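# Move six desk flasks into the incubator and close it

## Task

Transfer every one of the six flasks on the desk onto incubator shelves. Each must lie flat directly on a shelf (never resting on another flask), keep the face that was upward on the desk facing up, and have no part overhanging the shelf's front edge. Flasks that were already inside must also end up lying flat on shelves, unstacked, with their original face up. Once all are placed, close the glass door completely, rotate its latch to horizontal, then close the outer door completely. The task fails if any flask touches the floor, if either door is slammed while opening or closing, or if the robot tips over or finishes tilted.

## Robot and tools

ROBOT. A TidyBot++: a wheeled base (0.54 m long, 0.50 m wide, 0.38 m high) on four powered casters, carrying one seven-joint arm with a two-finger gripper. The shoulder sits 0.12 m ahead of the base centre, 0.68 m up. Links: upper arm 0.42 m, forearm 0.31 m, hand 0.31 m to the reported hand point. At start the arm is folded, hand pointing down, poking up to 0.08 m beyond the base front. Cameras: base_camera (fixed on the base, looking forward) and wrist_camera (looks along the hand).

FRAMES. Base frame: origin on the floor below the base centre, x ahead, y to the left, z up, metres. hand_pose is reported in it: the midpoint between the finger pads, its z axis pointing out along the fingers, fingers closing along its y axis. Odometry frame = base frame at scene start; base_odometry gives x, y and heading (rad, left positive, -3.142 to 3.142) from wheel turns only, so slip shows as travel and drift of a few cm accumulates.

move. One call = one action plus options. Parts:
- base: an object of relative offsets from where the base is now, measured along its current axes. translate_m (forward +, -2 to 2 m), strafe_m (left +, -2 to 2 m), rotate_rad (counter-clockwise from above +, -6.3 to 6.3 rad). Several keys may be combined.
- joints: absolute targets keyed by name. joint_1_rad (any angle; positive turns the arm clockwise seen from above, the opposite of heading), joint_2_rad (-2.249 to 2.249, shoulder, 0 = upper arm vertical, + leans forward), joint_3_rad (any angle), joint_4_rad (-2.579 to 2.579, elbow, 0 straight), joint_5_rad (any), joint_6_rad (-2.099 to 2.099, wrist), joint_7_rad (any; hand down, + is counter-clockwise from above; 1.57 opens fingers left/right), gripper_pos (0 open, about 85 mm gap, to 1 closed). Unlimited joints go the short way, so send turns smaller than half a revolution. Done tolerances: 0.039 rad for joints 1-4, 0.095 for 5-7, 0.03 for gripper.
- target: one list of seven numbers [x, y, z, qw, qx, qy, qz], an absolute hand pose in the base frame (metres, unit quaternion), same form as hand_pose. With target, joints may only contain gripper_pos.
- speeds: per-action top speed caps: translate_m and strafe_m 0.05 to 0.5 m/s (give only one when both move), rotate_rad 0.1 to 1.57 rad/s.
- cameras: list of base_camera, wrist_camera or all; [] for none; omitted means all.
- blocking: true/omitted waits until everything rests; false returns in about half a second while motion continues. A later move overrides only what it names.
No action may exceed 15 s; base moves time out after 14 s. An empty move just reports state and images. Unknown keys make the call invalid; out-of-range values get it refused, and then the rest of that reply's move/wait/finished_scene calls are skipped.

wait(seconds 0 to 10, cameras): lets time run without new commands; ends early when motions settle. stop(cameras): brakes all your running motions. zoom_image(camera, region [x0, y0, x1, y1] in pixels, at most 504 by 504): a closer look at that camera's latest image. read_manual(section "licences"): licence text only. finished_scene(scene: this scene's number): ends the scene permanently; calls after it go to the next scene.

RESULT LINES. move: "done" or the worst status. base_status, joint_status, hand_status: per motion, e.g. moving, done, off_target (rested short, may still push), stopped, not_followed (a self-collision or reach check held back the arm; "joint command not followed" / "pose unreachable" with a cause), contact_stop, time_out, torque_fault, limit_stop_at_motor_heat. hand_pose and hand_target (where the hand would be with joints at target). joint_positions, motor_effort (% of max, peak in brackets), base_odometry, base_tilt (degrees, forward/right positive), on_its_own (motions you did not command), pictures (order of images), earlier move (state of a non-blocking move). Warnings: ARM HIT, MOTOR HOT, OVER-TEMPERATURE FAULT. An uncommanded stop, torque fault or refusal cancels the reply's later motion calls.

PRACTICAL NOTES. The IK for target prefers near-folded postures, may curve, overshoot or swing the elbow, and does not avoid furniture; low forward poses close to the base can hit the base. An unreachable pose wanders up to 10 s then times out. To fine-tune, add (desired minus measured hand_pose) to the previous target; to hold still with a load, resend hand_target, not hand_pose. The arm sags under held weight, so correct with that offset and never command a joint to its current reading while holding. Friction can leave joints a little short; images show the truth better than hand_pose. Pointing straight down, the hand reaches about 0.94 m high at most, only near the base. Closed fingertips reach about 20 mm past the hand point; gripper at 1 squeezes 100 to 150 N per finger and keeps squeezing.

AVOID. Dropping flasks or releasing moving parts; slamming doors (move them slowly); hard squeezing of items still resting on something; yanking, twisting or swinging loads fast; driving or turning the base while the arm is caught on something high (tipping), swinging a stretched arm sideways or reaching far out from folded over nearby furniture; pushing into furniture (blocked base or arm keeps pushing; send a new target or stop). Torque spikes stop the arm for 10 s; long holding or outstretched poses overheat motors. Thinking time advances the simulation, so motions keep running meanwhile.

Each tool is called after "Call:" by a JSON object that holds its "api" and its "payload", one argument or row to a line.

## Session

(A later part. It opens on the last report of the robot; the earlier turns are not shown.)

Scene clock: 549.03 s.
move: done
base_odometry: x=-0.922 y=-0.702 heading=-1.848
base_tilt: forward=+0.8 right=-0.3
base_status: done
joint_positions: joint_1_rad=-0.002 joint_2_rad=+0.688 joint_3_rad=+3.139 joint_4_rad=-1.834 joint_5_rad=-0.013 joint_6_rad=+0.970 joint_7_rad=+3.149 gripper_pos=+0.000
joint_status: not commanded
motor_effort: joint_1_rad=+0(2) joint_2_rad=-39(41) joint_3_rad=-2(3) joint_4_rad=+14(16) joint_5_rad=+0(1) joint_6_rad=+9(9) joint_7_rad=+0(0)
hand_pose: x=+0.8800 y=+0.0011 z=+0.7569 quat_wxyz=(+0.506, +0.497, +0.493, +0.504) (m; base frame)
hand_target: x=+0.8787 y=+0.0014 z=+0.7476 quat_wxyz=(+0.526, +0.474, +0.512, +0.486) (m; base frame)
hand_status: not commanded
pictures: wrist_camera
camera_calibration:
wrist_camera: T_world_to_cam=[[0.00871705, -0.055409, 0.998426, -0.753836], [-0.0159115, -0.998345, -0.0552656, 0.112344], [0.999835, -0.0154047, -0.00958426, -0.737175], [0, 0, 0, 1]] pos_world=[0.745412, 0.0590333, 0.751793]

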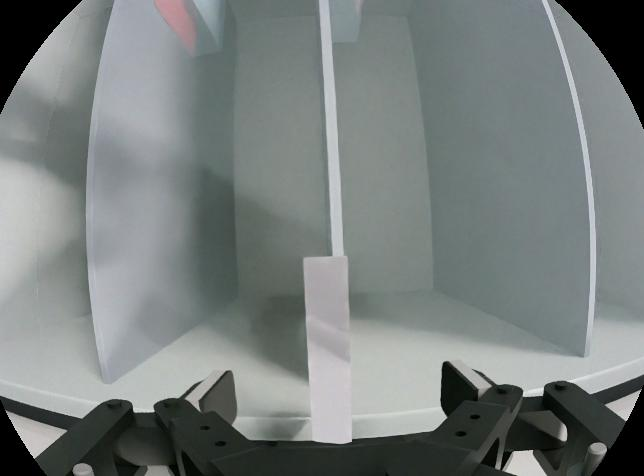

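Call:
{"api": "move", "payload": {
  "base": {"translate_m": 0.012},
  "speeds": {"translate_m": 0.05},
  "cameras": []
}}

Call:
{"api": "move", "payload": {
  "joints": {"gripper_pos": 0.85},
  "cameras": ["wrist_camera"]
}}

Scene clock: 554.77 s.
move: done
base_odometry: x=-0.925 y=-0.714 heading=-1.848
base_tilt: forward=+0.8 right=-0.3
base_status: done
joint_positions: joint_1_rad=-0.002 joint_2_rad=+0.689 joint_3_rad=+3.139 joint_4_rad=-1.834 joint_5_rad=-0.013 joint_6_rad=+0.970 joint_7_rad=+3.149 gripper_pos=+0.000
joint_status: not commanded
motor_effort: joint_1_rad=+1(2) joint_2_rad=-39(40) joint_3_rad=-2(2) joint_4_rad=+15(16) joint_5_rad=-1(1) joint_6_rad=+9(9) joint_7_rad=+0(0)
hand_pose: x=+0.8800 y=+0.0011 z=+0.7559 quat_wxyz=(+0.506, +0.498, +0.494, +0.503) (m; base frame)
hand_target: x=+0.8787 y=+0.0014 z=+0.7476 quat_wxyz=(+0.526, +0.474, +0.512, +0.486) (m; base frame)
hand_status: not commanded
pictures: none
No camera images: "cameras" was empty.

Scene clock: 555.80 s.
move: done
base_odometry: x=-0.925 y=-0.714 heading=-1.848
base_tilt: forward=+0.8 right=-0.3
base_status: not commanded
joint_positions: joint_1_rad=-0.002 joint_2_rad=+0.690 joint_3_rad=+3.139 joint_4_rad=-1.838 joint_5_rad=-0.013 joint_6_rad=+0.971 joint_7_rad=+3.149 gripper_pos=+0.836
joint_status: all done
motor_effort: joint_1_rad=+1(2) joint_2_rad=-38(40) joint_3_rad=-2(2) joint_4_rad=+16(18) joint_5_rad=+0(1) joint_6_rad=+9(11) joint_7_rad=+0(0)
hand_pose: x=+0.8791 y=+0.0011 z=+0.7538 quat_wxyz=(+0.505, +0.499, +0.494, +0.502) (m; base frame)
hand_target: x=+0.8787 y=+0.0014 z=+0.7476 quat_wxyz=(+0.526, +0.474, +0.512, +0.486) (m; base frame)
hand_status: not commanded
pictures: wrist_camera
camera_calibration:
wrist_camera: T_world_to_cam=[[0.0137111, -0.0553835, 0.998371, -0.755111], [-0.0161871, -0.998346, -0.0551598, 0.112323], [0.999775, -0.0154044, -0.0145849, -0.732494], [0, 0, 0, 1]] pos_world=[0.7445, 0.0590332, 0.749393]

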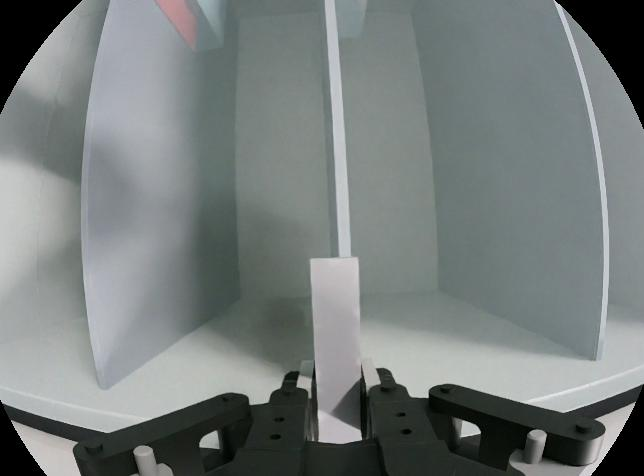

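Call:
{"api": "move", "payload": {
  "joints": {"joint_7_rad": 2.85, "gripper_pos": 0.9},
  "cameras": ["wrist_camera"]
}}

Scene clock: 559.27 s.
move: off_target
base_odometry: x=-0.925 y=-0.714 heading=-1.848
base_tilt: forward=+0.8 right=-0.3
base_status: not commanded
joint_positions: joint_1_rad=-0.002 joint_2_rad=+0.690 joint_3_rad=+3.139 joint_4_rad=-1.838 joint_5_rad=-0.013 joint_6_rad=+0.976 joint_7_rad=+2.894 gripper_pos=+0.844
joint_status: gripper_pos off_target (ended at +0.844, target +0.900); the others done
motor_effort: joint_1_rad=-2(2) joint_2_rad=-36(38) joint_3_rad=-3(3) joint_4_rad=+13(17) joint_5_rad=+0(1) joint_6_rad=+8(9) joint_7_rad=+0(1)
hand_pose: x=+0.8790 y=+0.0011 z=+0.7552 quat_wxyz=(+0.438, +0.556, +0.426, +0.564) (m; base frame)
hand_target: x=+0.8787 y=+0.0014 z=+0.7476 quat_wxyz=(+0.428, +0.560, +0.416, +0.575) (m; base frame)
hand_status: not commanded
pictures: wrist_camera
camera_calibration:
wrist_camera: T_world_to_cam=[[0.00832699, -0.305038, 0.952304, -0.716663], [-0.011097, -0.952306, -0.304942, 0.296412], [0.999904, -0.0080285, -0.0113149, -0.73492], [0, 0, 0, 1]] pos_world=[0.744106, 0.0577649, 0.764553]

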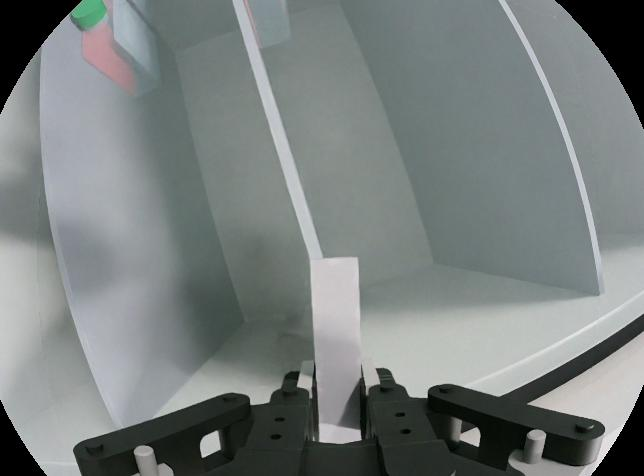

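Call:
{"api": "move", "payload": {
  "joints": {"joint_7_rad": 2.2},
  "cameras": []
}}

Call:
{"api": "move", "payload": {
  "joints": {"joint_7_rad": 1.55},
  "cameras": ["wrist_camera"]
}}

Scene clock: 565.73 s.
move: done
base_odometry: x=-0.925 y=-0.714 heading=-1.848
base_tilt: forward=+0.8 right=-0.3
base_status: not commanded
joint_positions: joint_1_rad=+0.000 joint_2_rad=+0.688 joint_3_rad=+3.139 joint_4_rad=-1.838 joint_5_rad=-0.013 joint_6_rad=+0.980 joint_7_rad=+2.275 gripper_pos=+0.844
joint_status: all done
motor_effort: joint_1_rad=-3(4) joint_2_rad=-32(36) joint_3_rad=-4(4) joint_4_rad=+12(14) joint_5_rad=+1(1) joint_6_rad=+7(8) joint_7_rad=+0(2)
hand_pose: x=+0.8788 y=-0.0006 z=+0.7580 quat_wxyz=(+0.247, +0.657, +0.235, +0.672) (m; base frame)
hand_target: x=+0.8787 y=+0.0014 z=+0.7476 quat_wxyz=(+0.222, +0.663, +0.216, +0.681) (m; base frame)
hand_status: not commanded
pictures: none
No camera images: "cameras" was empty.

Scene clock: 567.10 s.
move: done
base_odometry: x=-0.925 y=-0.714 heading=-1.848
base_tilt: forward=+0.8 right=-0.3
base_status: not commanded
joint_positions: joint_1_rad=+0.005 joint_2_rad=+0.688 joint_3_rad=+3.139 joint_4_rad=-1.838 joint_5_rad=-0.013 joint_6_rad=+0.985 joint_7_rad=+1.625 gripper_pos=+0.844
joint_status: all done
motor_effort: joint_1_rad=-3(5) joint_2_rad=-34(34) joint_3_rad=-5(5) joint_4_rad=+12(12) joint_5_rad=+2(2) joint_6_rad=+7(7) joint_7_rad=+0(1)
hand_pose: x=+0.8788 y=-0.0043 z=+0.7596 quat_wxyz=(+0.021, +0.696, +0.011, +0.717) (m; base frame)
hand_target: x=+0.8787 y=+0.0014 z=+0.7476 quat_wxyz=(-0.007, +0.698, -0.007, +0.716) (m; base frame)
hand_status: not commanded
pictures: wrist_camera
camera_calibration:
wrist_camera: T_world_to_cam=[[0.014471, -0.999869, -0.00718886, -0.00202275], [0.0195094, 0.00747058, -0.999782, 0.797643], [0.999705, 0.0143276, 0.019615, -0.757904], [0, 0, 0, 1]] pos_world=[0.742149, 0.00287762, 0.81232]

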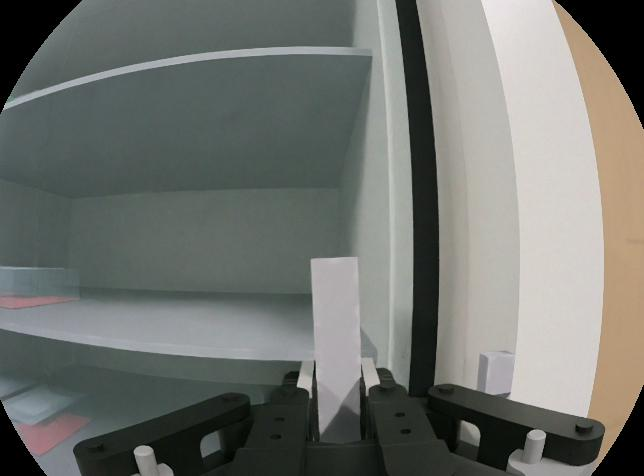

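Call:
{"api": "move", "payload": {
  "base": {"translate_m": -0.053, "strafe_m": 0.1035, "rotate_rad": -0.11},
  "speeds": {"translate_m": 0.08, "rotate_rad": 0.1}
}}

Scene clock: 576.93 s.
move: done
base_odometry: x=-0.811 y=-0.691 heading=-1.959
base_tilt: forward=+0.8 right=-0.3
base_status: done
joint_positions: joint_1_rad=+0.007 joint_2_rad=+0.688 joint_3_rad=+3.140 joint_4_rad=-1.838 joint_5_rad=-0.010 joint_6_rad=+0.986 joint_7_rad=+1.625 gripper_pos=+0.844
joint_status: not commanded
motor_effort: joint_1_rad=-1(8) joint_2_rad=-36(38) joint_3_rad=-2(5) joint_4_rad=+13(16) joint_5_rad=+0(5) joint_6_rad=+9(10) joint_7_rad=+1(1)
hand_pose: x=+0.8787 y=-0.0058 z=+0.7596 quat_wxyz=(+0.022, +0.696, +0.012, +0.717) (m; base frame)
hand_target: x=+0.8787 y=+0.0014 z=+0.7476 quat_wxyz=(-0.007, +0.698, -0.007, +0.716) (m; base frame)
hand_status: not commanded
pictures: base_camera, wrist_camera
camera_calibration:
wrist_camera: T_world_to_cam=[[0.0140292, -0.999889, -0.00509318, -0.00479403], [0.0197601, 0.00536993, -0.99979, 0.797472], [0.999706, 0.0139256, 0.0198333, -0.758063], [0, 0, 0, 1]] pos_world=[0.742149, 0.00148061, 0.812316]

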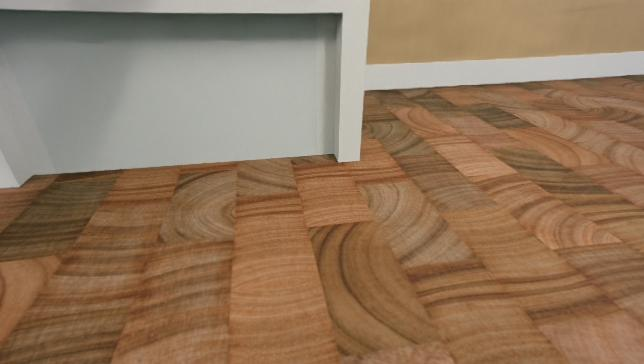

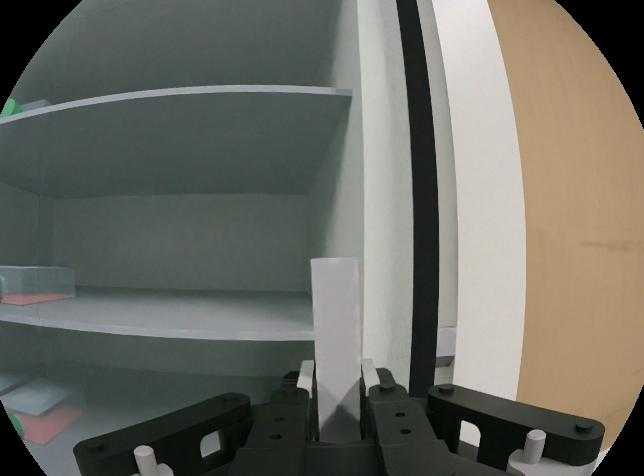

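Call:
{"api": "move", "payload": {
  "base": {"translate_m": -0.107, "strafe_m": 0.2527, "rotate_rad": -0.26},
  "speeds": {"translate_m": 0.11, "rotate_rad": 0.1},
  "cameras": []
}}

Call:
{"api": "move", "payload": {
  "base": {"translate_m": -0.049, "strafe_m": 0.094, "rotate_rad": -0.1},
  "speeds": {"translate_m": 0.11, "rotate_rad": 0.1}
}}

Scene clock: 604.13 s.
move: done
base_odometry: x=-0.537 y=-0.688 heading=-2.219
base_tilt: forward=+0.8 right=-0.3
base_status: done
joint_positions: joint_1_rad=+0.014 joint_2_rad=+0.688 joint_3_rad=+3.143 joint_4_rad=-1.839 joint_5_rad=-0.008 joint_6_rad=+0.986 joint_7_rad=+1.625 gripper_pos=+0.844
joint_status: not commanded
motor_effort: joint_1_rad=-1(8) joint_2_rad=-36(38) joint_3_rad=-2(8) joint_4_rad=+15(15) joint_5_rad=+0(4) joint_6_rad=+8(9) joint_7_rad=+0(1)
hand_pose: x=+0.8786 y=-0.0125 z=+0.7596 quat_wxyz=(+0.026, +0.696, +0.010, +0.717) (m; base frame)
hand_target: x=+0.8787 y=+0.0014 z=+0.7476 quat_wxyz=(-0.007, +0.698, -0.007, +0.716) (m; base frame)
hand_status: not commanded
pictures: none
No camera images: "cameras" was empty.

Scene clock: 605.67 s.
move: done
base_odometry: x=-0.432 y=-0.705 heading=-2.320
base_tilt: forward=+0.8 right=-0.3
base_status: done
joint_positions: joint_1_rad=+0.016 joint_2_rad=+0.688 joint_3_rad=+3.144 joint_4_rad=-1.839 joint_5_rad=-0.008 joint_6_rad=+0.987 joint_7_rad=+1.625 gripper_pos=+0.844
joint_status: not commanded
motor_effort: joint_1_rad=-4(7) joint_2_rad=-37(38) joint_3_rad=-4(8) joint_4_rad=+14(16) joint_5_rad=+1(4) joint_6_rad=+8(9) joint_7_rad=+0(1)
hand_pose: x=+0.8785 y=-0.0141 z=+0.7596 quat_wxyz=(+0.027, +0.696, +0.009, +0.717) (m; base frame)
hand_target: x=+0.8787 y=+0.0014 z=+0.7476 quat_wxyz=(-0.007, +0.698, -0.007, +0.716) (m; base frame)
hand_status: not commanded
pictures: base_camera, wrist_camera
camera_calibration:
wrist_camera: T_world_to_cam=[[0.00344727, -0.999993, -0.00131136, -0.00660631], [0.0202609, 0.00138094, -0.999794, 0.797013], [0.999789, 0.00341999, 0.0202656, -0.758259], [0, 0, 0, 1]] pos_world=[0.741974, -0.00511365, 0.812206]

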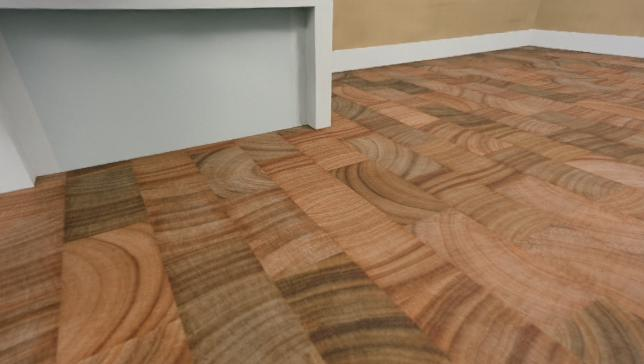

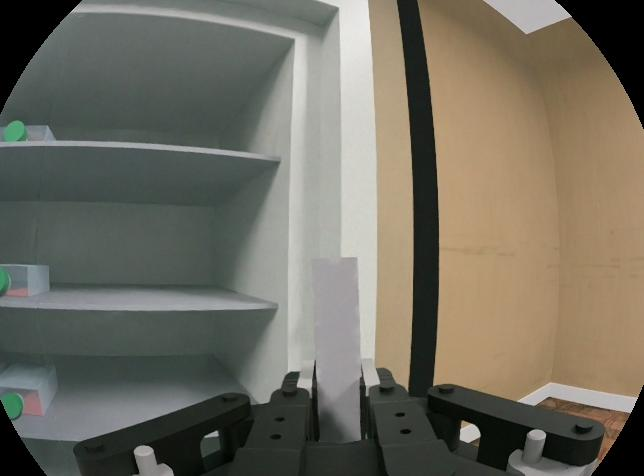

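Call:
{"api": "move", "payload": {
  "joints": {"gripper_pos": 0.3},
  "cameras": ["wrist_camera"]
}}

Call:
{"api": "move", "payload": {
  "base": {"translate_m": -0.2},
  "speeds": {"translate_m": 0.1},
  "cameras": ["wrist_camera"]
}}

Scene clock: 634.07 s.
move: done
base_odometry: x=-0.432 y=-0.705 heading=-2.319
base_tilt: forward=+0.8 right=-0.3
base_status: not commanded
joint_positions: joint_1_rad=+0.008 joint_2_rad=+0.689 joint_3_rad=+3.144 joint_4_rad=-1.839 joint_5_rad=-0.008 joint_6_rad=+0.987 joint_7_rad=+1.625 gripper_pos=+0.300
joint_status: all done
motor_effort: joint_1_rad=+1(4) joint_2_rad=-39(40) joint_3_rad=-1(4) joint_4_rad=+13(15) joint_5_rad=+0(2) joint_6_rad=+9(9) joint_7_rad=+0(1)
hand_pose: x=+0.8786 y=-0.0085 z=+0.7585 quat_wxyz=(+0.025, +0.697, +0.012, +0.717) (m; base frame)
hand_target: x=+0.8787 y=+0.0014 z=+0.7476 quat_wxyz=(-0.007, +0.698, -0.007, +0.716) (m; base frame)
hand_status: not commanded
pictures: wrist_camera
camera_calibration:
wrist_camera: T_world_to_cam=[[0.0107469, -0.999941, -0.00127147, -0.00755811], [0.0187514, 0.00147285, -0.999823, 0.797247], [0.999766, 0.0107211, 0.0187661, -0.757204], [0, 0, 0, 1]] pos_world=[0.742159, -0.000613825, 0.811306]

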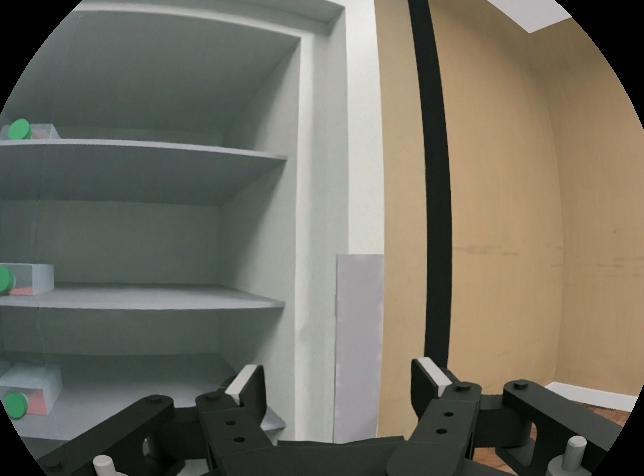

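Scene clock: 636.60 s.
move: done
base_odometry: x=-0.296 y=-0.559 heading=-2.319
base_tilt: forward=+0.8 right=-0.2
base_status: done
joint_positions: joint_1_rad=+0.008 joint_2_rad=+0.691 joint_3_rad=+3.144 joint_4_rad=-1.840 joint_5_rad=-0.008 joint_6_rad=+0.987 joint_7_rad=+1.625 gripper_pos=+0.300
joint_status: not commanded
motor_effort: joint_1_rad=+0(3) joint_2_rad=-39(42) joint_3_rad=-2(2) joint_4_rad=+14(16) joint_5_rad=+0(1) joint_6_rad=+9(10) joint_7_rad=+0(1)
hand_pose: x=+0.8786 y=-0.0085 z=+0.7573 quat_wxyz=(+0.025, +0.697, +0.012, +0.716) (m; base frame)
hand_target: x=+0.8787 y=+0.0014 z=+0.7476 quat_wxyz=(-0.007, +0.698, -0.007, +0.716) (m; base frame)
hand_status: not commanded
pictures: wrist_camera
camera_calibration:
wrist_camera: T_world_to_cam=[[0.0109452, -0.999939, -0.00128586, -0.00759594], [0.0170513, 0.0014724, -0.999854, 0.797632], [0.999795, 0.0109217, 0.0170664, -0.755933], [0, 0, 0, 1]] pos_world=[0.74226, -0.000513828, 0.810406]

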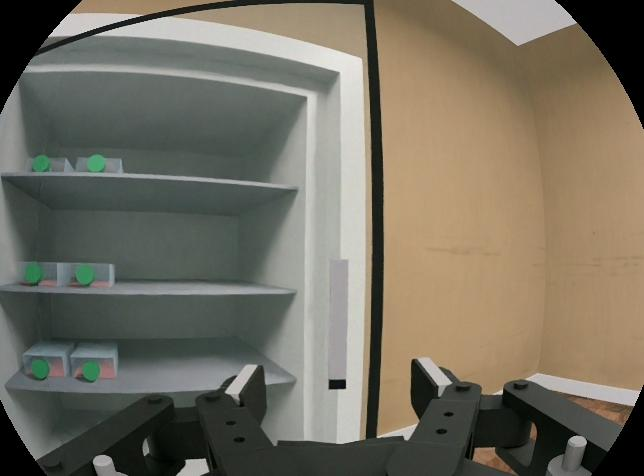

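Call:
{"api": "move", "payload": {
  "base": {"strafe_m": -0.65},
  "speeds": {"strafe_m": 0.3},
  "joints": {"gripper_pos": 0.9},
  "cameras": []
}}

Call:
{"api": "move", "payload": {
  "base": {"rotate_rad": 0.471},
  "cameras": ["wrist_camera"]
}}

Scene clock: 643.37 s.
move: done
base_odometry: x=-0.772 y=-0.116 heading=-2.320
base_tilt: forward=+0.8 right=-0.3
base_status: done
joint_positions: joint_1_rad=+0.005 joint_2_rad=+0.691 joint_3_rad=+3.144 joint_4_rad=-1.840 joint_5_rad=-0.008 joint_6_rad=+0.987 joint_7_rad=+1.625 gripper_pos=+0.900
joint_status: all done
motor_effort: joint_1_rad=+1(5) joint_2_rad=-39(39) joint_3_rad=-1(4) joint_4_rad=+15(16) joint_5_rad=+0(1) joint_6_rad=+9(9) joint_7_rad=+0(1)
hand_pose: x=+0.8787 y=-0.0058 z=+0.7573 quat_wxyz=(+0.023, +0.697, +0.013, +0.716) (m; base frame)
hand_target: x=+0.8787 y=+0.0014 z=+0.7476 quat_wxyz=(-0.007, +0.698, -0.007, +0.716) (m; base frame)
hand_status: not commanded
pictures: none
No camera images: "cameras" was empty.

Scene clock: 645.00 s.
move: done
base_odometry: x=-0.772 y=-0.116 heading=-1.849
base_tilt: forward=+0.8 right=-0.3
base_status: done
joint_positions: joint_1_rad=-0.011 joint_2_rad=+0.691 joint_3_rad=+3.138 joint_4_rad=-1.840 joint_5_rad=-0.008 joint_6_rad=+0.987 joint_7_rad=+1.625 gripper_pos=+0.900
joint_status: not commanded
motor_effort: joint_1_rad=+1(7) joint_2_rad=-39(41) joint_3_rad=-2(4) joint_4_rad=+15(15) joint_5_rad=+0(2) joint_6_rad=+9(10) joint_7_rad=+0(0)
hand_pose: x=+0.8786 y=+0.0095 z=+0.7574 quat_wxyz=(+0.014, +0.697, +0.019, +0.717) (m; base frame)
hand_target: x=+0.8787 y=+0.0014 z=+0.7476 quat_wxyz=(-0.007, +0.698, -0.007, +0.716) (m; base frame)
hand_status: not commanded
pictures: wrist_camera
camera_calibration:
wrist_camera: T_world_to_cam=[[0.0349288, -0.999375, -0.0054488, -0.0076315], [0.0170287, 0.00604648, -0.999837, 0.797565], [0.999245, 0.0348303, 0.0172292, -0.755889], [0, 0, 0, 1]] pos_world=[0.742003, 0.0138787, 0.810416]

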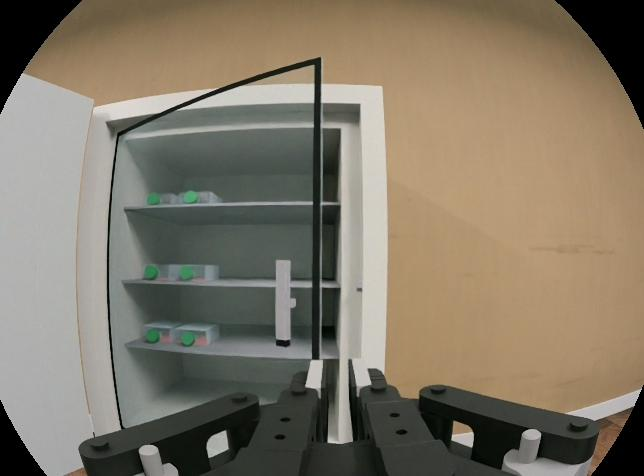

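Call:
{"api": "move", "payload": {
  "base": {"strafe_m": -0.14},
  "speeds": {"strafe_m": 0.3},
  "cameras": []
}}

Call:
{"api": "move", "payload": {
  "base": {"translate_m": 0.45},
  "speeds": {"translate_m": 0.2},
  "cameras": ["wrist_camera"]
}}

Scene clock: 653.63 s.
move: done
base_odometry: x=-0.907 y=-0.078 heading=-1.848
base_tilt: forward=+0.8 right=-0.3
base_status: done
joint_positions: joint_1_rad=+0.004 joint_2_rad=+0.691 joint_3_rad=+3.138 joint_4_rad=-1.840 joint_5_rad=-0.008 joint_6_rad=+0.987 joint_7_rad=+1.625 gripper_pos=+0.900
joint_status: not commanded
motor_effort: joint_1_rad=+0(5) joint_2_rad=-39(39) joint_3_rad=-1(4) joint_4_rad=+14(15) joint_5_rad=+0(1) joint_6_rad=+9(9) joint_7_rad=+0(0)
hand_pose: x=+0.8786 y=-0.0019 z=+0.7574 quat_wxyz=(+0.020, +0.697, +0.014, +0.717) (m; base frame)
hand_target: x=+0.8787 y=+0.0014 z=+0.7476 quat_wxyz=(-0.007, +0.698, -0.007, +0.716) (m; base frame)
hand_status: not commanded
pictures: none
No camera images: "cameras" was empty.

Scene clock: 656.67 s.
move: done
base_odometry: x=-1.030 y=-0.511 heading=-1.848
base_tilt: forward=+0.8 right=-0.3
base_status: done
joint_positions: joint_1_rad=+0.004 joint_2_rad=+0.691 joint_3_rad=+3.138 joint_4_rad=-1.840 joint_5_rad=-0.008 joint_6_rad=+0.987 joint_7_rad=+1.625 gripper_pos=+0.900
joint_status: not commanded
motor_effort: joint_1_rad=+0(2) joint_2_rad=-39(41) joint_3_rad=-1(2) joint_4_rad=+13(16) joint_5_rad=+0(1) joint_6_rad=+9(10) joint_7_rad=+0(1)
hand_pose: x=+0.8786 y=-0.0019 z=+0.7569 quat_wxyz=(+0.020, +0.697, +0.014, +0.716) (m; base frame)
hand_target: x=+0.8787 y=+0.0014 z=+0.7476 quat_wxyz=(-0.007, +0.698, -0.007, +0.716) (m; base frame)
hand_status: not commanded
pictures: wrist_camera
camera_calibration:
wrist_camera: T_world_to_cam=[[0.020018, -0.999785, -0.00533398, -0.005956], [0.0164212, 0.00566312, -0.999849, 0.797781], [0.999665, 0.0199274, 0.0165311, -0.755374], [0, 0, 0, 1]] pos_world=[0.74214, 0.00458002, 0.810116]

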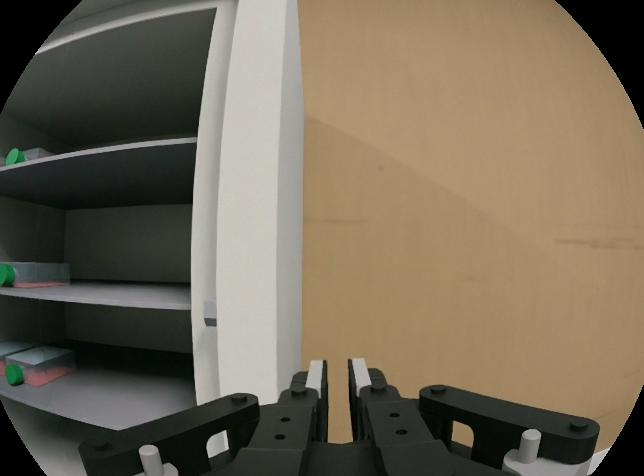

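Call:
{"api": "move", "payload": {
  "base": {"strafe_m": 0.3, "translate_m": -0.06},
  "speeds": {"strafe_m": 0.12},
  "cameras": ["wrist_camera"]
}}

Scene clock: 665.20 s.
move: done
base_odometry: x=-0.725 y=-0.535 heading=-1.848
base_tilt: forward=+0.8 right=-0.2
base_status: done
joint_positions: joint_1_rad=+0.113 joint_2_rad=+0.691 joint_3_rad=+3.211 joint_4_rad=-1.846 joint_5_rad=-0.062 joint_6_rad=+0.987 joint_7_rad=+1.625 gripper_pos=+0.900
joint_status: not commanded
motor_effort: joint_1_rad=-21(33) joint_2_rad=-36(40) joint_3_rad=-16(25) joint_4_rad=+16(18) joint_5_rad=+12(17) joint_6_rad=+8(10) joint_7_rad=+0(1)
hand_pose: x=+0.8648 y=-0.1370 z=+0.7545 quat_wxyz=(+0.100, +0.697, -0.054, +0.708) (m; base frame)
hand_target: x=+0.8787 y=+0.0014 z=+0.7476 quat_wxyz=(-0.007, +0.698, -0.007, +0.716) (m; base frame)
hand_status: not commanded
pictures: wrist_camera
camera_calibration:
wrist_camera: T_world_to_cam=[[-0.188565, -0.982016, 0.00939623, 0.0309193], [0.0105615, -0.0115951, -0.999877, 0.799062], [0.982004, -0.188442, 0.012558, -0.749136], [0, 0, 0, 1]] pos_world=[0.733046, -0.10154, 0.808081]

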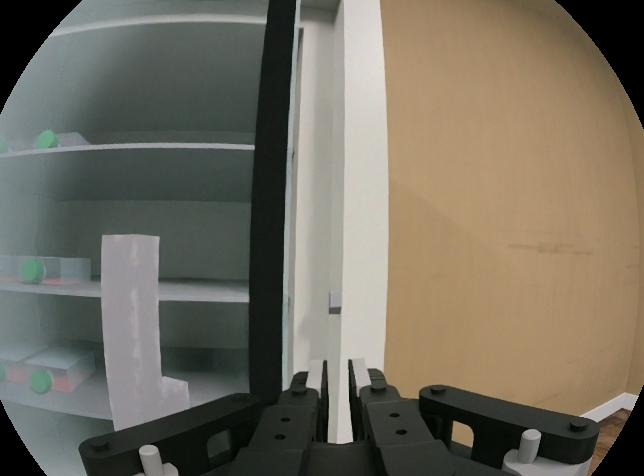

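Call:
{"api": "move", "payload": {
  "base": {"strafe_m": -0.16},
  "speeds": {"strafe_m": 0.2},
  "cameras": []
}}

Call:
{"api": "move", "payload": {
  "base": {"translate_m": 0.16},
  "speeds": {"translate_m": 0.15},
  "cameras": ["wrist_camera"]
}}

Scene clock: 677.30 s.
move: done
base_odometry: x=-0.879 y=-0.491 heading=-1.848
base_tilt: forward=+0.8 right=-0.2
base_status: done
joint_positions: joint_1_rad=+0.007 joint_2_rad=+0.691 joint_3_rad=+3.153 joint_4_rad=-1.846 joint_5_rad=-0.028 joint_6_rad=+0.987 joint_7_rad=+1.625 gripper_pos=+0.900
joint_status: not commanded
motor_effort: joint_1_rad=+1(21) joint_2_rad=-39(39) joint_3_rad=-1(16) joint_4_rad=+14(17) joint_5_rad=+0(11) joint_6_rad=+9(9) joint_7_rad=+0(1)
hand_pose: x=+0.8769 y=-0.0175 z=+0.7536 quat_wxyz=(+0.030, +0.700, +0.002, +0.714) (m; base frame)
hand_target: x=+0.8787 y=+0.0014 z=+0.7476 quat_wxyz=(-0.007, +0.698, -0.007, +0.716) (m; base frame)
hand_status: not commanded
pictures: none
No camera images: "cameras" was empty.

Scene clock: 679.03 s.
move: done
base_odometry: x=-0.923 y=-0.645 heading=-1.849
base_tilt: forward=+0.9 right=-0.3
base_status: done
joint_positions: joint_1_rad=+0.007 joint_2_rad=+0.692 joint_3_rad=+3.153 joint_4_rad=-1.846 joint_5_rad=-0.028 joint_6_rad=+0.987 joint_7_rad=+1.625 gripper_pos=+0.900
joint_status: not commanded
motor_effort: joint_1_rad=+0(1) joint_2_rad=-39(41) joint_3_rad=-1(2) joint_4_rad=+14(16) joint_5_rad=+0(1) joint_6_rad=+9(10) joint_7_rad=+0(1)
hand_pose: x=+0.8769 y=-0.0176 z=+0.7533 quat_wxyz=(+0.030, +0.700, +0.002, +0.714) (m; base frame)
hand_target: x=+0.8787 y=+0.0014 z=+0.7476 quat_wxyz=(-0.007, +0.698, -0.007, +0.716) (m; base frame)
hand_status: not commanded
pictures: wrist_camera
camera_calibration:
wrist_camera: T_world_to_cam=[[-0.0111959, -0.999906, -0.00790734, 0.00775971], [0.00999637, 0.00779552, -0.99992, 0.800003], [0.999887, -0.011274, 0.00990815, -0.749118], [0, 0, 0, 1]] pos_world=[0.741123, -0.00692301, 0.807422]

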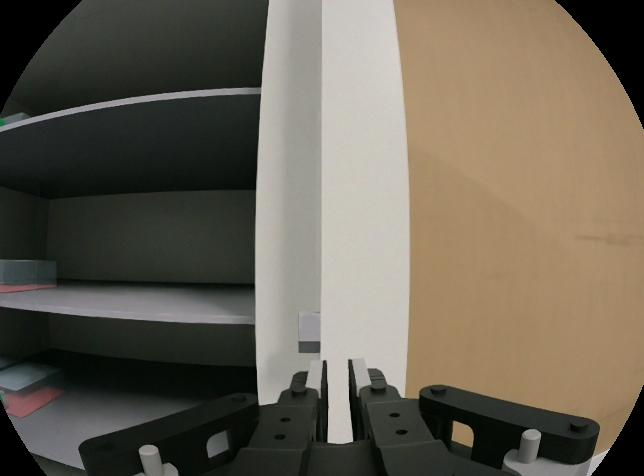

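Call:
{"api": "move", "payload": {
  "base": {"strafe_m": 0.06, "translate_m": -0.03},
  "speeds": {"strafe_m": 0.1},
  "cameras": []
}}

Call:
{"api": "move", "payload": {
  "base": {"translate_m": -0.24, "strafe_m": 0.24},
  "speeds": {"strafe_m": 0.12},
  "cameras": ["wrist_camera"]
}}

Scene clock: 695.03 s.
move: done
base_odometry: x=-0.857 y=-0.633 heading=-1.849
base_tilt: forward=+0.8 right=-0.2
base_status: done
joint_positions: joint_1_rad=+0.001 joint_2_rad=+0.692 joint_3_rad=+3.149 joint_4_rad=-1.846 joint_5_rad=-0.028 joint_6_rad=+0.987 joint_7_rad=+1.623 gripper_pos=+0.900
joint_status: not commanded
motor_effort: joint_1_rad=+1(9) joint_2_rad=-39(41) joint_3_rad=-2(8) joint_4_rad=+14(16) joint_5_rad=+0(3) joint_6_rad=+9(10) joint_7_rad=+0(1)
hand_pose: x=+0.8770 y=-0.0111 z=+0.7533 quat_wxyz=(+0.026, +0.700, +0.004, +0.714) (m; base frame)
hand_target: x=+0.8787 y=+0.0014 z=+0.7476 quat_wxyz=(-0.007, +0.698, -0.007, +0.716) (m; base frame)
hand_status: not commanded
pictures: none
No camera images: "cameras" was empty.

Scene clock: 698.47 s.
move: done
base_odometry: x=-0.560 y=-0.468 heading=-1.849
base_tilt: forward=+0.8 right=-0.3
base_status: done
joint_positions: joint_1_rad=+0.008 joint_2_rad=+0.692 joint_3_rad=+3.150 joint_4_rad=-1.847 joint_5_rad=-0.028 joint_6_rad=+0.987 joint_7_rad=+1.623 gripper_pos=+0.900
joint_status: not commanded
motor_effort: joint_1_rad=+1(9) joint_2_rad=-39(42) joint_3_rad=-1(7) joint_4_rad=+14(19) joint_5_rad=+0(2) joint_6_rad=+9(9) joint_7_rad=+0(1)
hand_pose: x=+0.8767 y=-0.0166 z=+0.7524 quat_wxyz=(+0.028, +0.700, +0.001, +0.713) (m; base frame)
hand_target: x=+0.8787 y=+0.0014 z=+0.7476 quat_wxyz=(-0.007, +0.698, -0.007, +0.716) (m; base frame)
hand_status: not commanded
pictures: wrist_camera
camera_calibration:
wrist_camera: T_world_to_cam=[[-0.0098727, -0.999885, -0.0114788, 0.0101478], [0.00858974, 0.0113941, -0.999898, 0.800358], [0.999914, -0.00997029, 0.00847627, -0.747761], [0, 0, 0, 1]] pos_world=[0.740922, -0.0064281, 0.806731]

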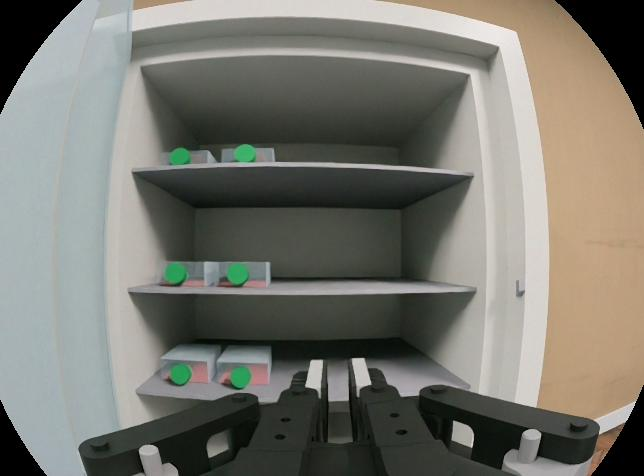

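Call:
{"api": "move", "payload": {
  "base": {"translate_m": -0.05, "strafe_m": 0.27},
  "speeds": {"strafe_m": 0.12},
  "cameras": ["wrist_camera"]
}}

Scene clock: 708.00 s.
move: done
base_odometry: x=-0.287 y=-0.494 heading=-1.849
base_tilt: forward=+0.8 right=-0.3
base_status: done
joint_positions: joint_1_rad=+0.002 joint_2_rad=+0.692 joint_3_rad=+3.151 joint_4_rad=-1.847 joint_5_rad=-0.028 joint_6_rad=+0.987 joint_7_rad=+1.623 gripper_pos=+0.900
joint_status: not commanded
motor_effort: joint_1_rad=+1(6) joint_2_rad=-39(41) joint_3_rad=-1(7) joint_4_rad=+15(15) joint_5_rad=+0(2) joint_6_rad=+9(10) joint_7_rad=+0(1)
hand_pose: x=+0.8767 y=-0.0127 z=+0.7524 quat_wxyz=(+0.027, +0.700, +0.003, +0.713) (m; base frame)
hand_target: x=+0.8787 y=+0.0014 z=+0.7476 quat_wxyz=(-0.007, +0.698, -0.007, +0.716) (m; base frame)
hand_status: not commanded
pictures: wrist_camera
camera_calibration:
wrist_camera: T_world_to_cam=[[-0.00477515, -0.999926, -0.0112308, 0.00937072], [0.00853338, 0.0111897, -0.999901, 0.800364], [0.999952, -0.00487052, 0.00847931, -0.747731], [0, 0, 0, 1]] pos_world=[0.74091, -0.00322766, 0.80673]

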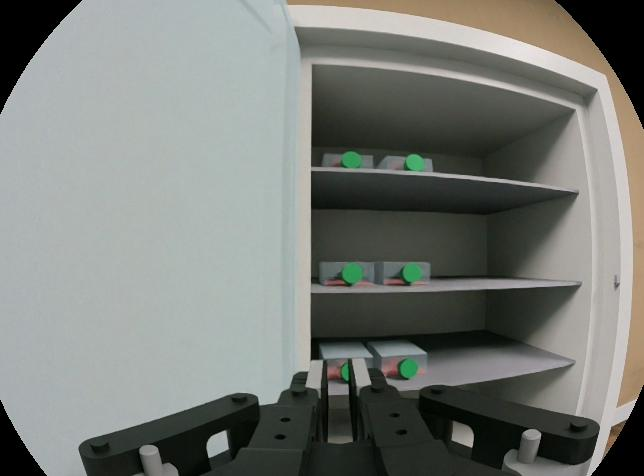

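Call:
{"api": "move", "payload": {
  "base": {"translate_m": 0.0, "strafe_m": -0.40},
  "speeds": {"strafe_m": 0.3},
  "cameras": ["wrist_camera"]
}}

Scene clock: 716.70 s.
move: done
base_odometry: x=-0.672 y=-0.384 heading=-1.849
base_tilt: forward=+0.8 right=-0.3
base_status: done
joint_positions: joint_1_rad=+0.001 joint_2_rad=+0.692 joint_3_rad=+3.151 joint_4_rad=-1.847 joint_5_rad=-0.028 joint_6_rad=+0.987 joint_7_rad=+1.623 gripper_pos=+0.900
joint_status: not commanded
motor_effort: joint_1_rad=+1(4) joint_2_rad=-39(41) joint_3_rad=-1(3) joint_4_rad=+15(16) joint_5_rad=+0(1) joint_6_rad=+9(10) joint_7_rad=+0(1)
hand_pose: x=+0.8768 y=-0.0117 z=+0.7523 quat_wxyz=(+0.026, +0.701, +0.004, +0.713) (m; base frame)
hand_target: x=+0.8787 y=+0.0014 z=+0.7476 quat_wxyz=(-0.007, +0.698, -0.007, +0.716) (m; base frame)
hand_status: not commanded
pictures: wrist_camera
camera_calibration:
wrist_camera: T_world_to_cam=[[-0.00347657, -0.99993, -0.0113173, 0.00927709], [0.00831833, 0.0112881, -0.999902, 0.800415], [0.999959, -0.00357037, 0.0082785, -0.747563], [0, 0, 0, 1]] pos_world=[0.740907, -0.00242778, 0.80663]

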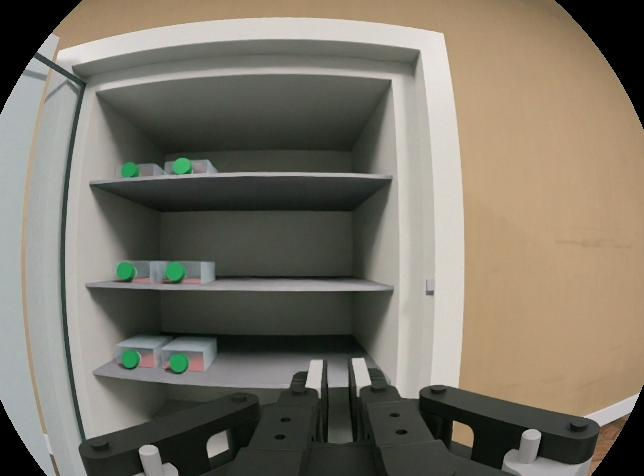

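Call:
{"api": "move", "payload": {
  "base": {"translate_m": -0.3},
  "joints": {"joint_1_rad": 0.0, "joint_2_rad": -0.335, "joint_3_rad": 3.1416, "joint_4_rad": -2.2, "joint_5_rad": 0.0, "joint_6_rad": 0.0, "joint_7_rad": 1.571, "gripper_pos": 0.0},
  "cameras": []
}}

Call:
{"api": "move", "payload": {
  "base": {"rotate_rad": 2.255},
  "cameras": []
}}

Call:
{"api": "move", "payload": {
  "joints": {"joint_1_rad": 0.0, "joint_2_rad": 0.044, "joint_3_rad": 3.1416, "joint_4_rad": -1.064, "joint_5_rad": 0.0, "joint_6_rad": -1.074, "joint_7_rad": 1.571},
  "base": {"translate_m": 0.8}
}}

Scene clock: 879.87 s.
move: done
base_odometry: x=-0.589 y=-0.095 heading=-1.848
base_tilt: forward=+0.8 right=-0.3
base_status: done
joint_positions: joint_1_rad=+0.001 joint_2_rad=-0.319 joint_3_rad=+3.151 joint_4_rad=-2.186 joint_5_rad=-0.028 joint_6_rad=+0.040 joint_7_rad=+1.623 gripper_pos=+0.000
joint_status: all done
motor_effort: joint_1_rad=+1(2) joint_2_rad=-10(43) joint_3_rad=-1(2) joint_4_rad=+20(21) joint_5_rad=+0(1) joint_6_rad=+9(11) joint_7_rad=+0(2)
hand_pose: x=+0.5891 y=-0.0042 z=+0.9109 quat_wxyz=(+0.010, +0.792, +0.004, +0.611) (m; base frame)
hand_target: x=+0.5794 y=+0.0013 z=+0.8977 quat_wxyz=(+0.000, +0.803, +0.000, +0.596) (m; base frame)
hand_status: not commanded
pictures: none
No camera images: "cameras" was empty.

Scene clock: 882.60 s.
move: done
base_odometry: x=-0.589 y=-0.095 heading=+0.406
base_tilt: forward=+0.8 right=-0.3
base_status: done
joint_positions: joint_1_rad=+0.001 joint_2_rad=-0.319 joint_3_rad=+3.150 joint_4_rad=-2.186 joint_5_rad=-0.028 joint_6_rad=+0.038 joint_7_rad=+1.623 gripper_pos=+0.000
joint_status: not commanded
motor_effort: joint_1_rad=+1(3) joint_2_rad=-10(12) joint_3_rad=-1(3) joint_4_rad=+21(21) joint_5_rad=+0(1) joint_6_rad=+9(9) joint_7_rad=+0(0)
hand_pose: x=+0.5889 y=-0.0041 z=+0.9103 quat_wxyz=(+0.009, +0.792, +0.004, +0.610) (m; base frame)
hand_target: x=+0.5794 y=+0.0013 z=+0.8977 quat_wxyz=(+0.000, +0.803, +0.000, +0.596) (m; base frame)
hand_status: not commanded
pictures: none
No camera images: "cameras" was empty.

Scene clock: 885.47 s.
move: done
base_odometry: x=+0.146 y=+0.221 heading=+0.407
base_tilt: forward=+0.8 right=-0.3
base_status: done
joint_positions: joint_1_rad=+0.001 joint_2_rad=+0.031 joint_3_rad=+3.150 joint_4_rad=-1.088 joint_5_rad=-0.028 joint_6_rad=-1.034 joint_7_rad=+1.623 gripper_pos=+0.000
joint_status: all done
motor_effort: joint_1_rad=+0(2) joint_2_rad=-21(25) joint_3_rad=-1(2) joint_4_rad=+19(22) joint_5_rad=+0(2) joint_6_rad=+8(10) joint_7_rad=+0(1)
hand_pose: x=+0.6750 y=+0.0035 z=+1.0682 quat_wxyz=(+0.001, +0.880, +0.018, +0.474) (m; base frame)
hand_target: x=+0.6737 y=+0.0013 z=+1.0639 quat_wxyz=(+0.000, +0.887, +0.000, +0.462) (m; base frame)
hand_status: not commanded
pictures: base_camera, wrist_camera
camera_calibration:
wrist_camera: T_world_to_cam=[[0.024801, -0.998817, -0.0418366, 0.0409175], [-0.559234, 0.0208271, -0.828748, 1.31806], [0.828639, 0.0439502, -0.558056, 0.172036], [0, 0, 0, 1]] pos_world=[0.593534, 0.00585668, 1.19006]

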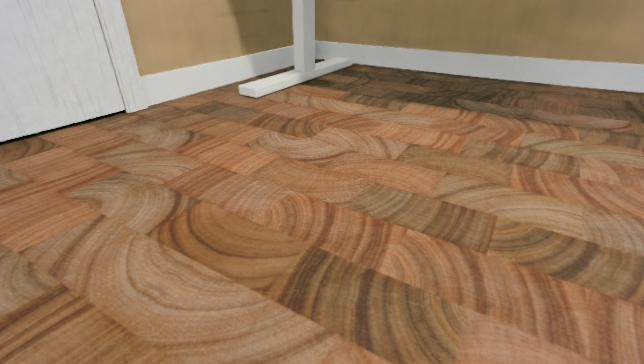

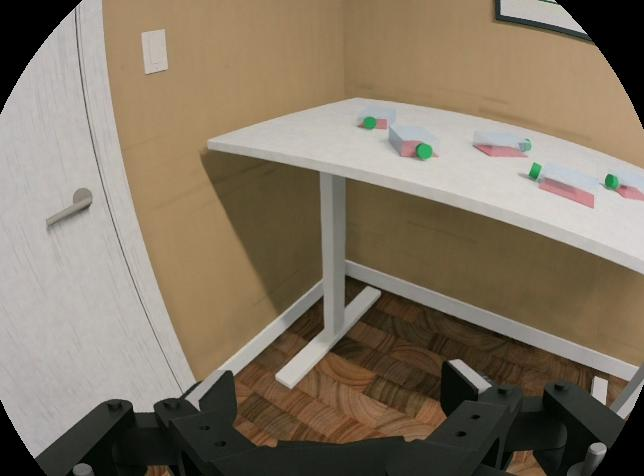

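Call:
{"api": "move", "payload": {
  "base": {"translate_m": 0.33, "strafe_m": -0.185},
  "cameras": ["wrist_camera"]
}}

Scene clock: 910.73 s.
move: done
base_odometry: x=+0.522 y=+0.182 heading=+0.408
base_tilt: forward=+0.8 right=-0.2
base_status: done
joint_positions: joint_1_rad=+0.001 joint_2_rad=+0.039 joint_3_rad=+3.150 joint_4_rad=-1.086 joint_5_rad=-0.028 joint_6_rad=-1.038 joint_7_rad=+1.623 gripper_pos=+0.000
joint_status: not commanded
motor_effort: joint_1_rad=+1(3) joint_2_rad=-21(25) joint_3_rad=-1(2) joint_4_rad=+19(20) joint_5_rad=+0(1) joint_6_rad=+8(8) joint_7_rad=+0(1)
hand_pose: x=+0.6776 y=+0.0035 z=+1.0642 quat_wxyz=(+0.001, +0.882, +0.018, +0.470) (m; base frame)
hand_target: x=+0.6737 y=+0.0013 z=+1.0639 quat_wxyz=(+0.000, +0.887, +0.000, +0.462) (m; base frame)
hand_status: not commanded
pictures: wrist_camera
camera_calibration:
wrist_camera: T_world_to_cam=[[0.0245595, -0.998814, -0.042034, 0.0410657], [-0.566737, 0.0207266, -0.823638, 1.31581], [0.823533, 0.0440504, -0.565556, 0.179064], [0, 0, 0, 1]] pos_world=[0.597245, 0.00585681, 1.18675]

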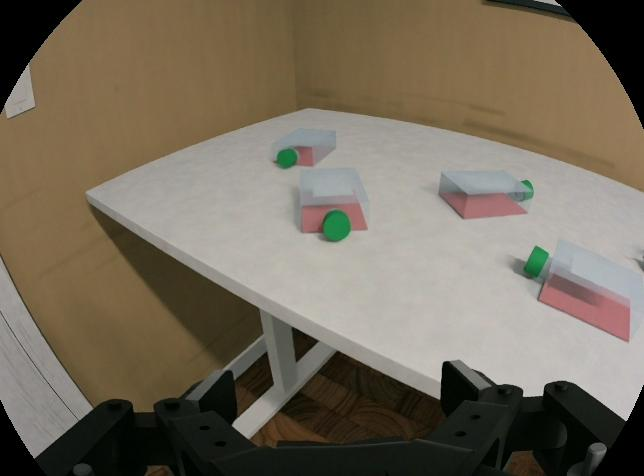

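Call:
{"api": "move", "payload": {
  "base": {"rotate_rad": 0.065},
  "cameras": []
}}

Call:
{"api": "move", "payload": {
  "base": {"translate_m": 0.22, "strafe_m": -0.064},
  "speeds": {"translate_m": 0.2},
  "joints": {"joint_1_rad": 0.0, "joint_2_rad": -0.015, "joint_3_rad": 3.1416, "joint_4_rad": -1.365, "joint_5_rad": 0.0, "joint_6_rad": -0.832, "joint_7_rad": 1.571},
  "cameras": ["wrist_camera"]
}}

Scene clock: 934.73 s.
move: done
base_odometry: x=+0.522 y=+0.182 heading=+0.473
base_tilt: forward=+0.8 right=-0.3
base_status: done
joint_positions: joint_1_rad=-0.003 joint_2_rad=+0.039 joint_3_rad=+3.145 joint_4_rad=-1.086 joint_5_rad=-0.028 joint_6_rad=-1.038 joint_7_rad=+1.623 gripper_pos=+0.000
joint_status: not commanded
motor_effort: joint_1_rad=+1(4) joint_2_rad=-21(22) joint_3_rad=-1(3) joint_4_rad=+20(20) joint_5_rad=+0(1) joint_6_rad=+8(8) joint_7_rad=+0(0)
hand_pose: x=+0.6775 y=+0.0088 z=+1.0642 quat_wxyz=(-0.002, +0.882, +0.022, +0.470) (m; base frame)
hand_target: x=+0.6737 y=+0.0013 z=+1.0639 quat_wxyz=(+0.000, +0.887, +0.000, +0.462) (m; base frame)
hand_status: not commanded
pictures: none
No camera images: "cameras" was empty.

Scene clock: 936.83 s.
move: done
base_odometry: x=+0.747 y=+0.225 heading=+0.474
base_tilt: forward=+0.8 right=-0.3
base_status: done
joint_positions: joint_1_rad=-0.003 joint_2_rad=+0.000 joint_3_rad=+3.145 joint_4_rad=-1.354 joint_5_rad=-0.028 joint_6_rad=-0.874 joint_7_rad=+1.623 gripper_pos=+0.000
joint_status: all done
motor_effort: joint_1_rad=+1(2) joint_2_rad=-21(24) joint_3_rad=-1(2) joint_4_rad=+19(21) joint_5_rad=-1(1) joint_6_rad=+7(9) joint_7_rad=+0(2)
hand_pose: x=+0.6725 y=+0.0079 z=+0.9801 quat_wxyz=(-0.002, +0.897, +0.020, +0.441) (m; base frame)
hand_target: x=+0.6743 y=+0.0014 z=+0.9927 quat_wxyz=(+0.000, +0.887, +0.000, +0.462) (m; base frame)
hand_status: not commanded
pictures: wrist_camera
camera_calibration:
wrist_camera: T_world_to_cam=[[0.0268742, -0.99859, -0.0457903, 0.0441294], [-0.619374, 0.019321, -0.784858, 1.24095], [0.784636, 0.0494538, -0.617982, 0.212979], [0, 0, 0, 1]] pos_world=[0.600313, 0.0095583, 1.1076]

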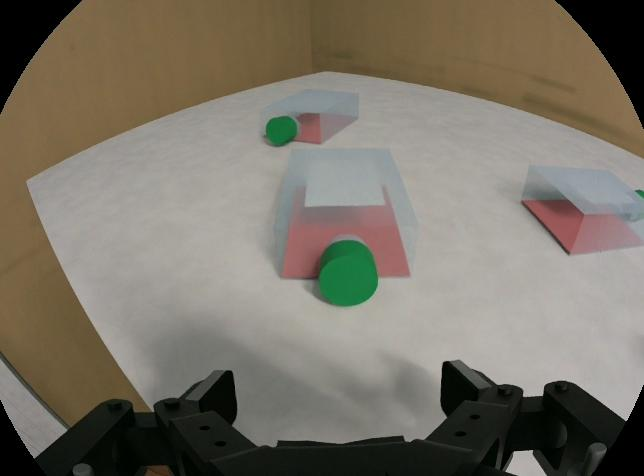

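Call:
{"api": "move", "payload": {
  "base": {"translate_m": 0.05, "strafe_m": -0.004},
  "speeds": {"translate_m": 0.1},
  "joints": {"joint_2_rad": 0.0},
  "cameras": ["wrist_camera"]
}}

Scene clock: 952.17 s.
move: done
base_odometry: x=+0.794 y=+0.244 heading=+0.473
base_tilt: forward=+0.8 right=-0.3
base_status: done
joint_positions: joint_1_rad=-0.003 joint_2_rad=+0.000 joint_3_rad=+3.145 joint_4_rad=-1.354 joint_5_rad=-0.028 joint_6_rad=-0.872 joint_7_rad=+1.623 gripper_pos=+0.000
joint_status: all done
motor_effort: joint_1_rad=+1(2) joint_2_rad=-21(25) joint_3_rad=-1(2) joint_4_rad=+20(21) joint_5_rad=+0(1) joint_6_rad=+7(8) joint_7_rad=+0(0)
hand_pose: x=+0.6728 y=+0.0079 z=+0.9805 quat_wxyz=(-0.002, +0.897, +0.020, +0.442) (m; base frame)
hand_target: x=+0.6789 y=+0.0014 z=+0.9844 quat_wxyz=(+0.000, +0.891, +0.000, +0.455) (m; base frame)
hand_status: not commanded
pictures: wrist_camera
camera_calibration:
wrist_camera: T_world_to_cam=[[0.0268068, -0.998593, -0.0457623, 0.0441499], [-0.618037, 0.0194247, -0.785909, 1.2416], [0.785691, 0.0493505, -0.616647, 0.210977], [0, 0, 0, 1]] pos_world=[0.600412, 0.00955817, 1.10791]

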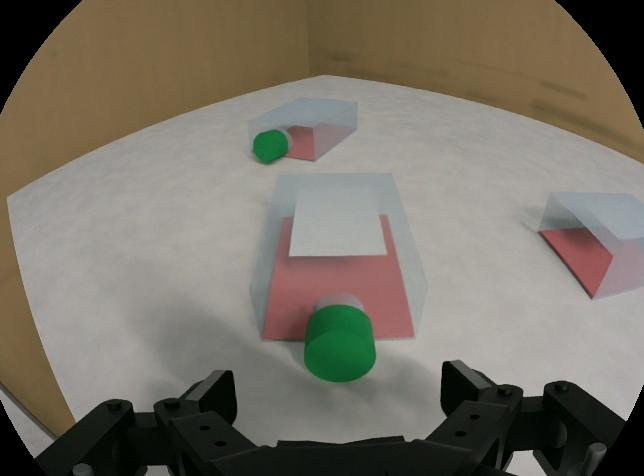

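Call:
{"api": "move", "payload": {
  "base": {"translate_m": 0.034},
  "speeds": {"translate_m": 0.05},
  "joints": {"joint_2_rad": 0.022},
  "cameras": ["wrist_camera"]
}}

Scene clock: 957.47 s.
move: done
base_odometry: x=+0.824 y=+0.260 heading=+0.473
base_tilt: forward=+0.8 right=-0.3
base_status: done
joint_positions: joint_1_rad=-0.003 joint_2_rad=+0.009 joint_3_rad=+3.145 joint_4_rad=-1.354 joint_5_rad=-0.028 joint_6_rad=-0.872 joint_7_rad=+1.623 gripper_pos=+0.000
joint_status: all done
motor_effort: joint_1_rad=+1(2) joint_2_rad=-21(24) joint_3_rad=-1(2) joint_4_rad=+20(21) joint_5_rad=+0(1) joint_6_rad=+7(8) joint_7_rad=+0(0)
hand_pose: x=+0.6756 y=+0.0079 z=+0.9752 quat_wxyz=(-0.002, +0.899, +0.020, +0.438) (m; base frame)
hand_target: x=+0.6855 y=+0.0014 z=+0.9720 quat_wxyz=(+0.000, +0.895, +0.000, +0.445) (m; base frame)
hand_status: not commanded
pictures: wrist_camera
camera_calibration:
wrist_camera: T_world_to_cam=[[0.026388, -0.998593, -0.0460035, 0.0443508], [-0.62524, 0.01942, -0.780191, 1.23851], [0.779986, 0.0493509, -0.623848, 0.216378], [0, 0, 0, 1]] pos_world=[0.604423, 0.00955817, 1.1033]

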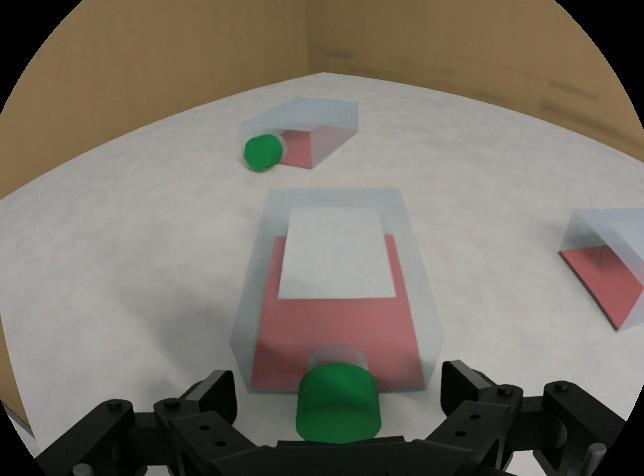

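Call:
{"api": "move", "payload": {
  "joints": {"joint_2_rad": 0.034},
  "cameras": []
}}

Call:
{"api": "move", "payload": {
  "joints": {"gripper_pos": 0.5},
  "cameras": ["wrist_camera"]
}}

Scene clock: 966.47 s.
move: done
base_odometry: x=+0.824 y=+0.260 heading=+0.473
base_tilt: forward=+0.8 right=-0.3
base_status: not commanded
joint_positions: joint_1_rad=-0.003 joint_2_rad=+0.013 joint_3_rad=+3.145 joint_4_rad=-1.354 joint_5_rad=-0.028 joint_6_rad=-0.872 joint_7_rad=+1.623 gripper_pos=+0.000
joint_status: all done
motor_effort: joint_1_rad=+1(1) joint_2_rad=-21(23) joint_3_rad=-1(1) joint_4_rad=+20(21) joint_5_rad=+0(1) joint_6_rad=+7(8) joint_7_rad=+0(0)
hand_pose: x=+0.6767 y=+0.0079 z=+0.9732 quat_wxyz=(-0.002, +0.900, +0.020, +0.436) (m; base frame)
hand_target: x=+0.6889 y=+0.0014 z=+0.9651 quat_wxyz=(+0.000, +0.898, +0.000, +0.440) (m; base frame)
hand_status: not commanded
pictures: none
No camera images: "cameras" was empty.

Scene clock: 967.30 s.
move: done
base_odometry: x=+0.824 y=+0.260 heading=+0.473
base_tilt: forward=+0.8 right=-0.3
base_status: not commanded
joint_positions: joint_1_rad=-0.003 joint_2_rad=+0.013 joint_3_rad=+3.145 joint_4_rad=-1.354 joint_5_rad=-0.028 joint_6_rad=-0.872 joint_7_rad=+1.623 gripper_pos=+0.500
joint_status: all done
motor_effort: joint_1_rad=+0(1) joint_2_rad=-22(22) joint_3_rad=-1(1) joint_4_rad=+20(21) joint_5_rad=+0(1) joint_6_rad=+8(8) joint_7_rad=+0(0)
hand_pose: x=+0.6767 y=+0.0079 z=+0.9732 quat_wxyz=(-0.002, +0.900, +0.020, +0.436) (m; base frame)
hand_target: x=+0.6889 y=+0.0014 z=+0.9651 quat_wxyz=(+0.000, +0.898, +0.000, +0.440) (m; base frame)
hand_status: not commanded
pictures: wrist_camera
camera_calibration:
wrist_camera: T_world_to_cam=[[0.0262227, -0.998593, -0.0460956, 0.0444343], [-0.628019, 0.0194193, -0.777956, 1.23734], [0.777756, 0.049349, -0.626626, 0.218553], [0, 0, 0, 1]] pos_world=[0.605927, 0.00955817, 1.1016]

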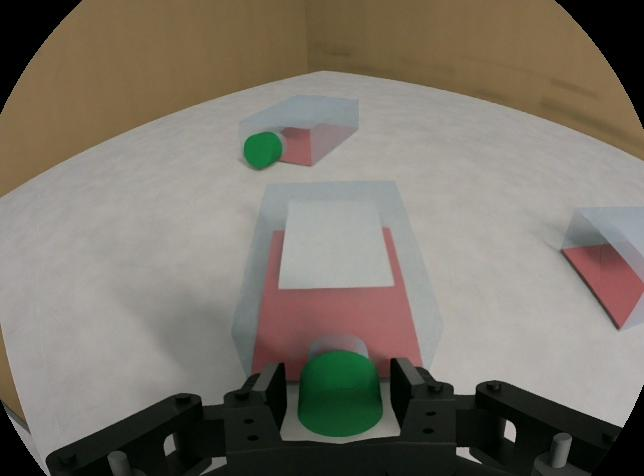

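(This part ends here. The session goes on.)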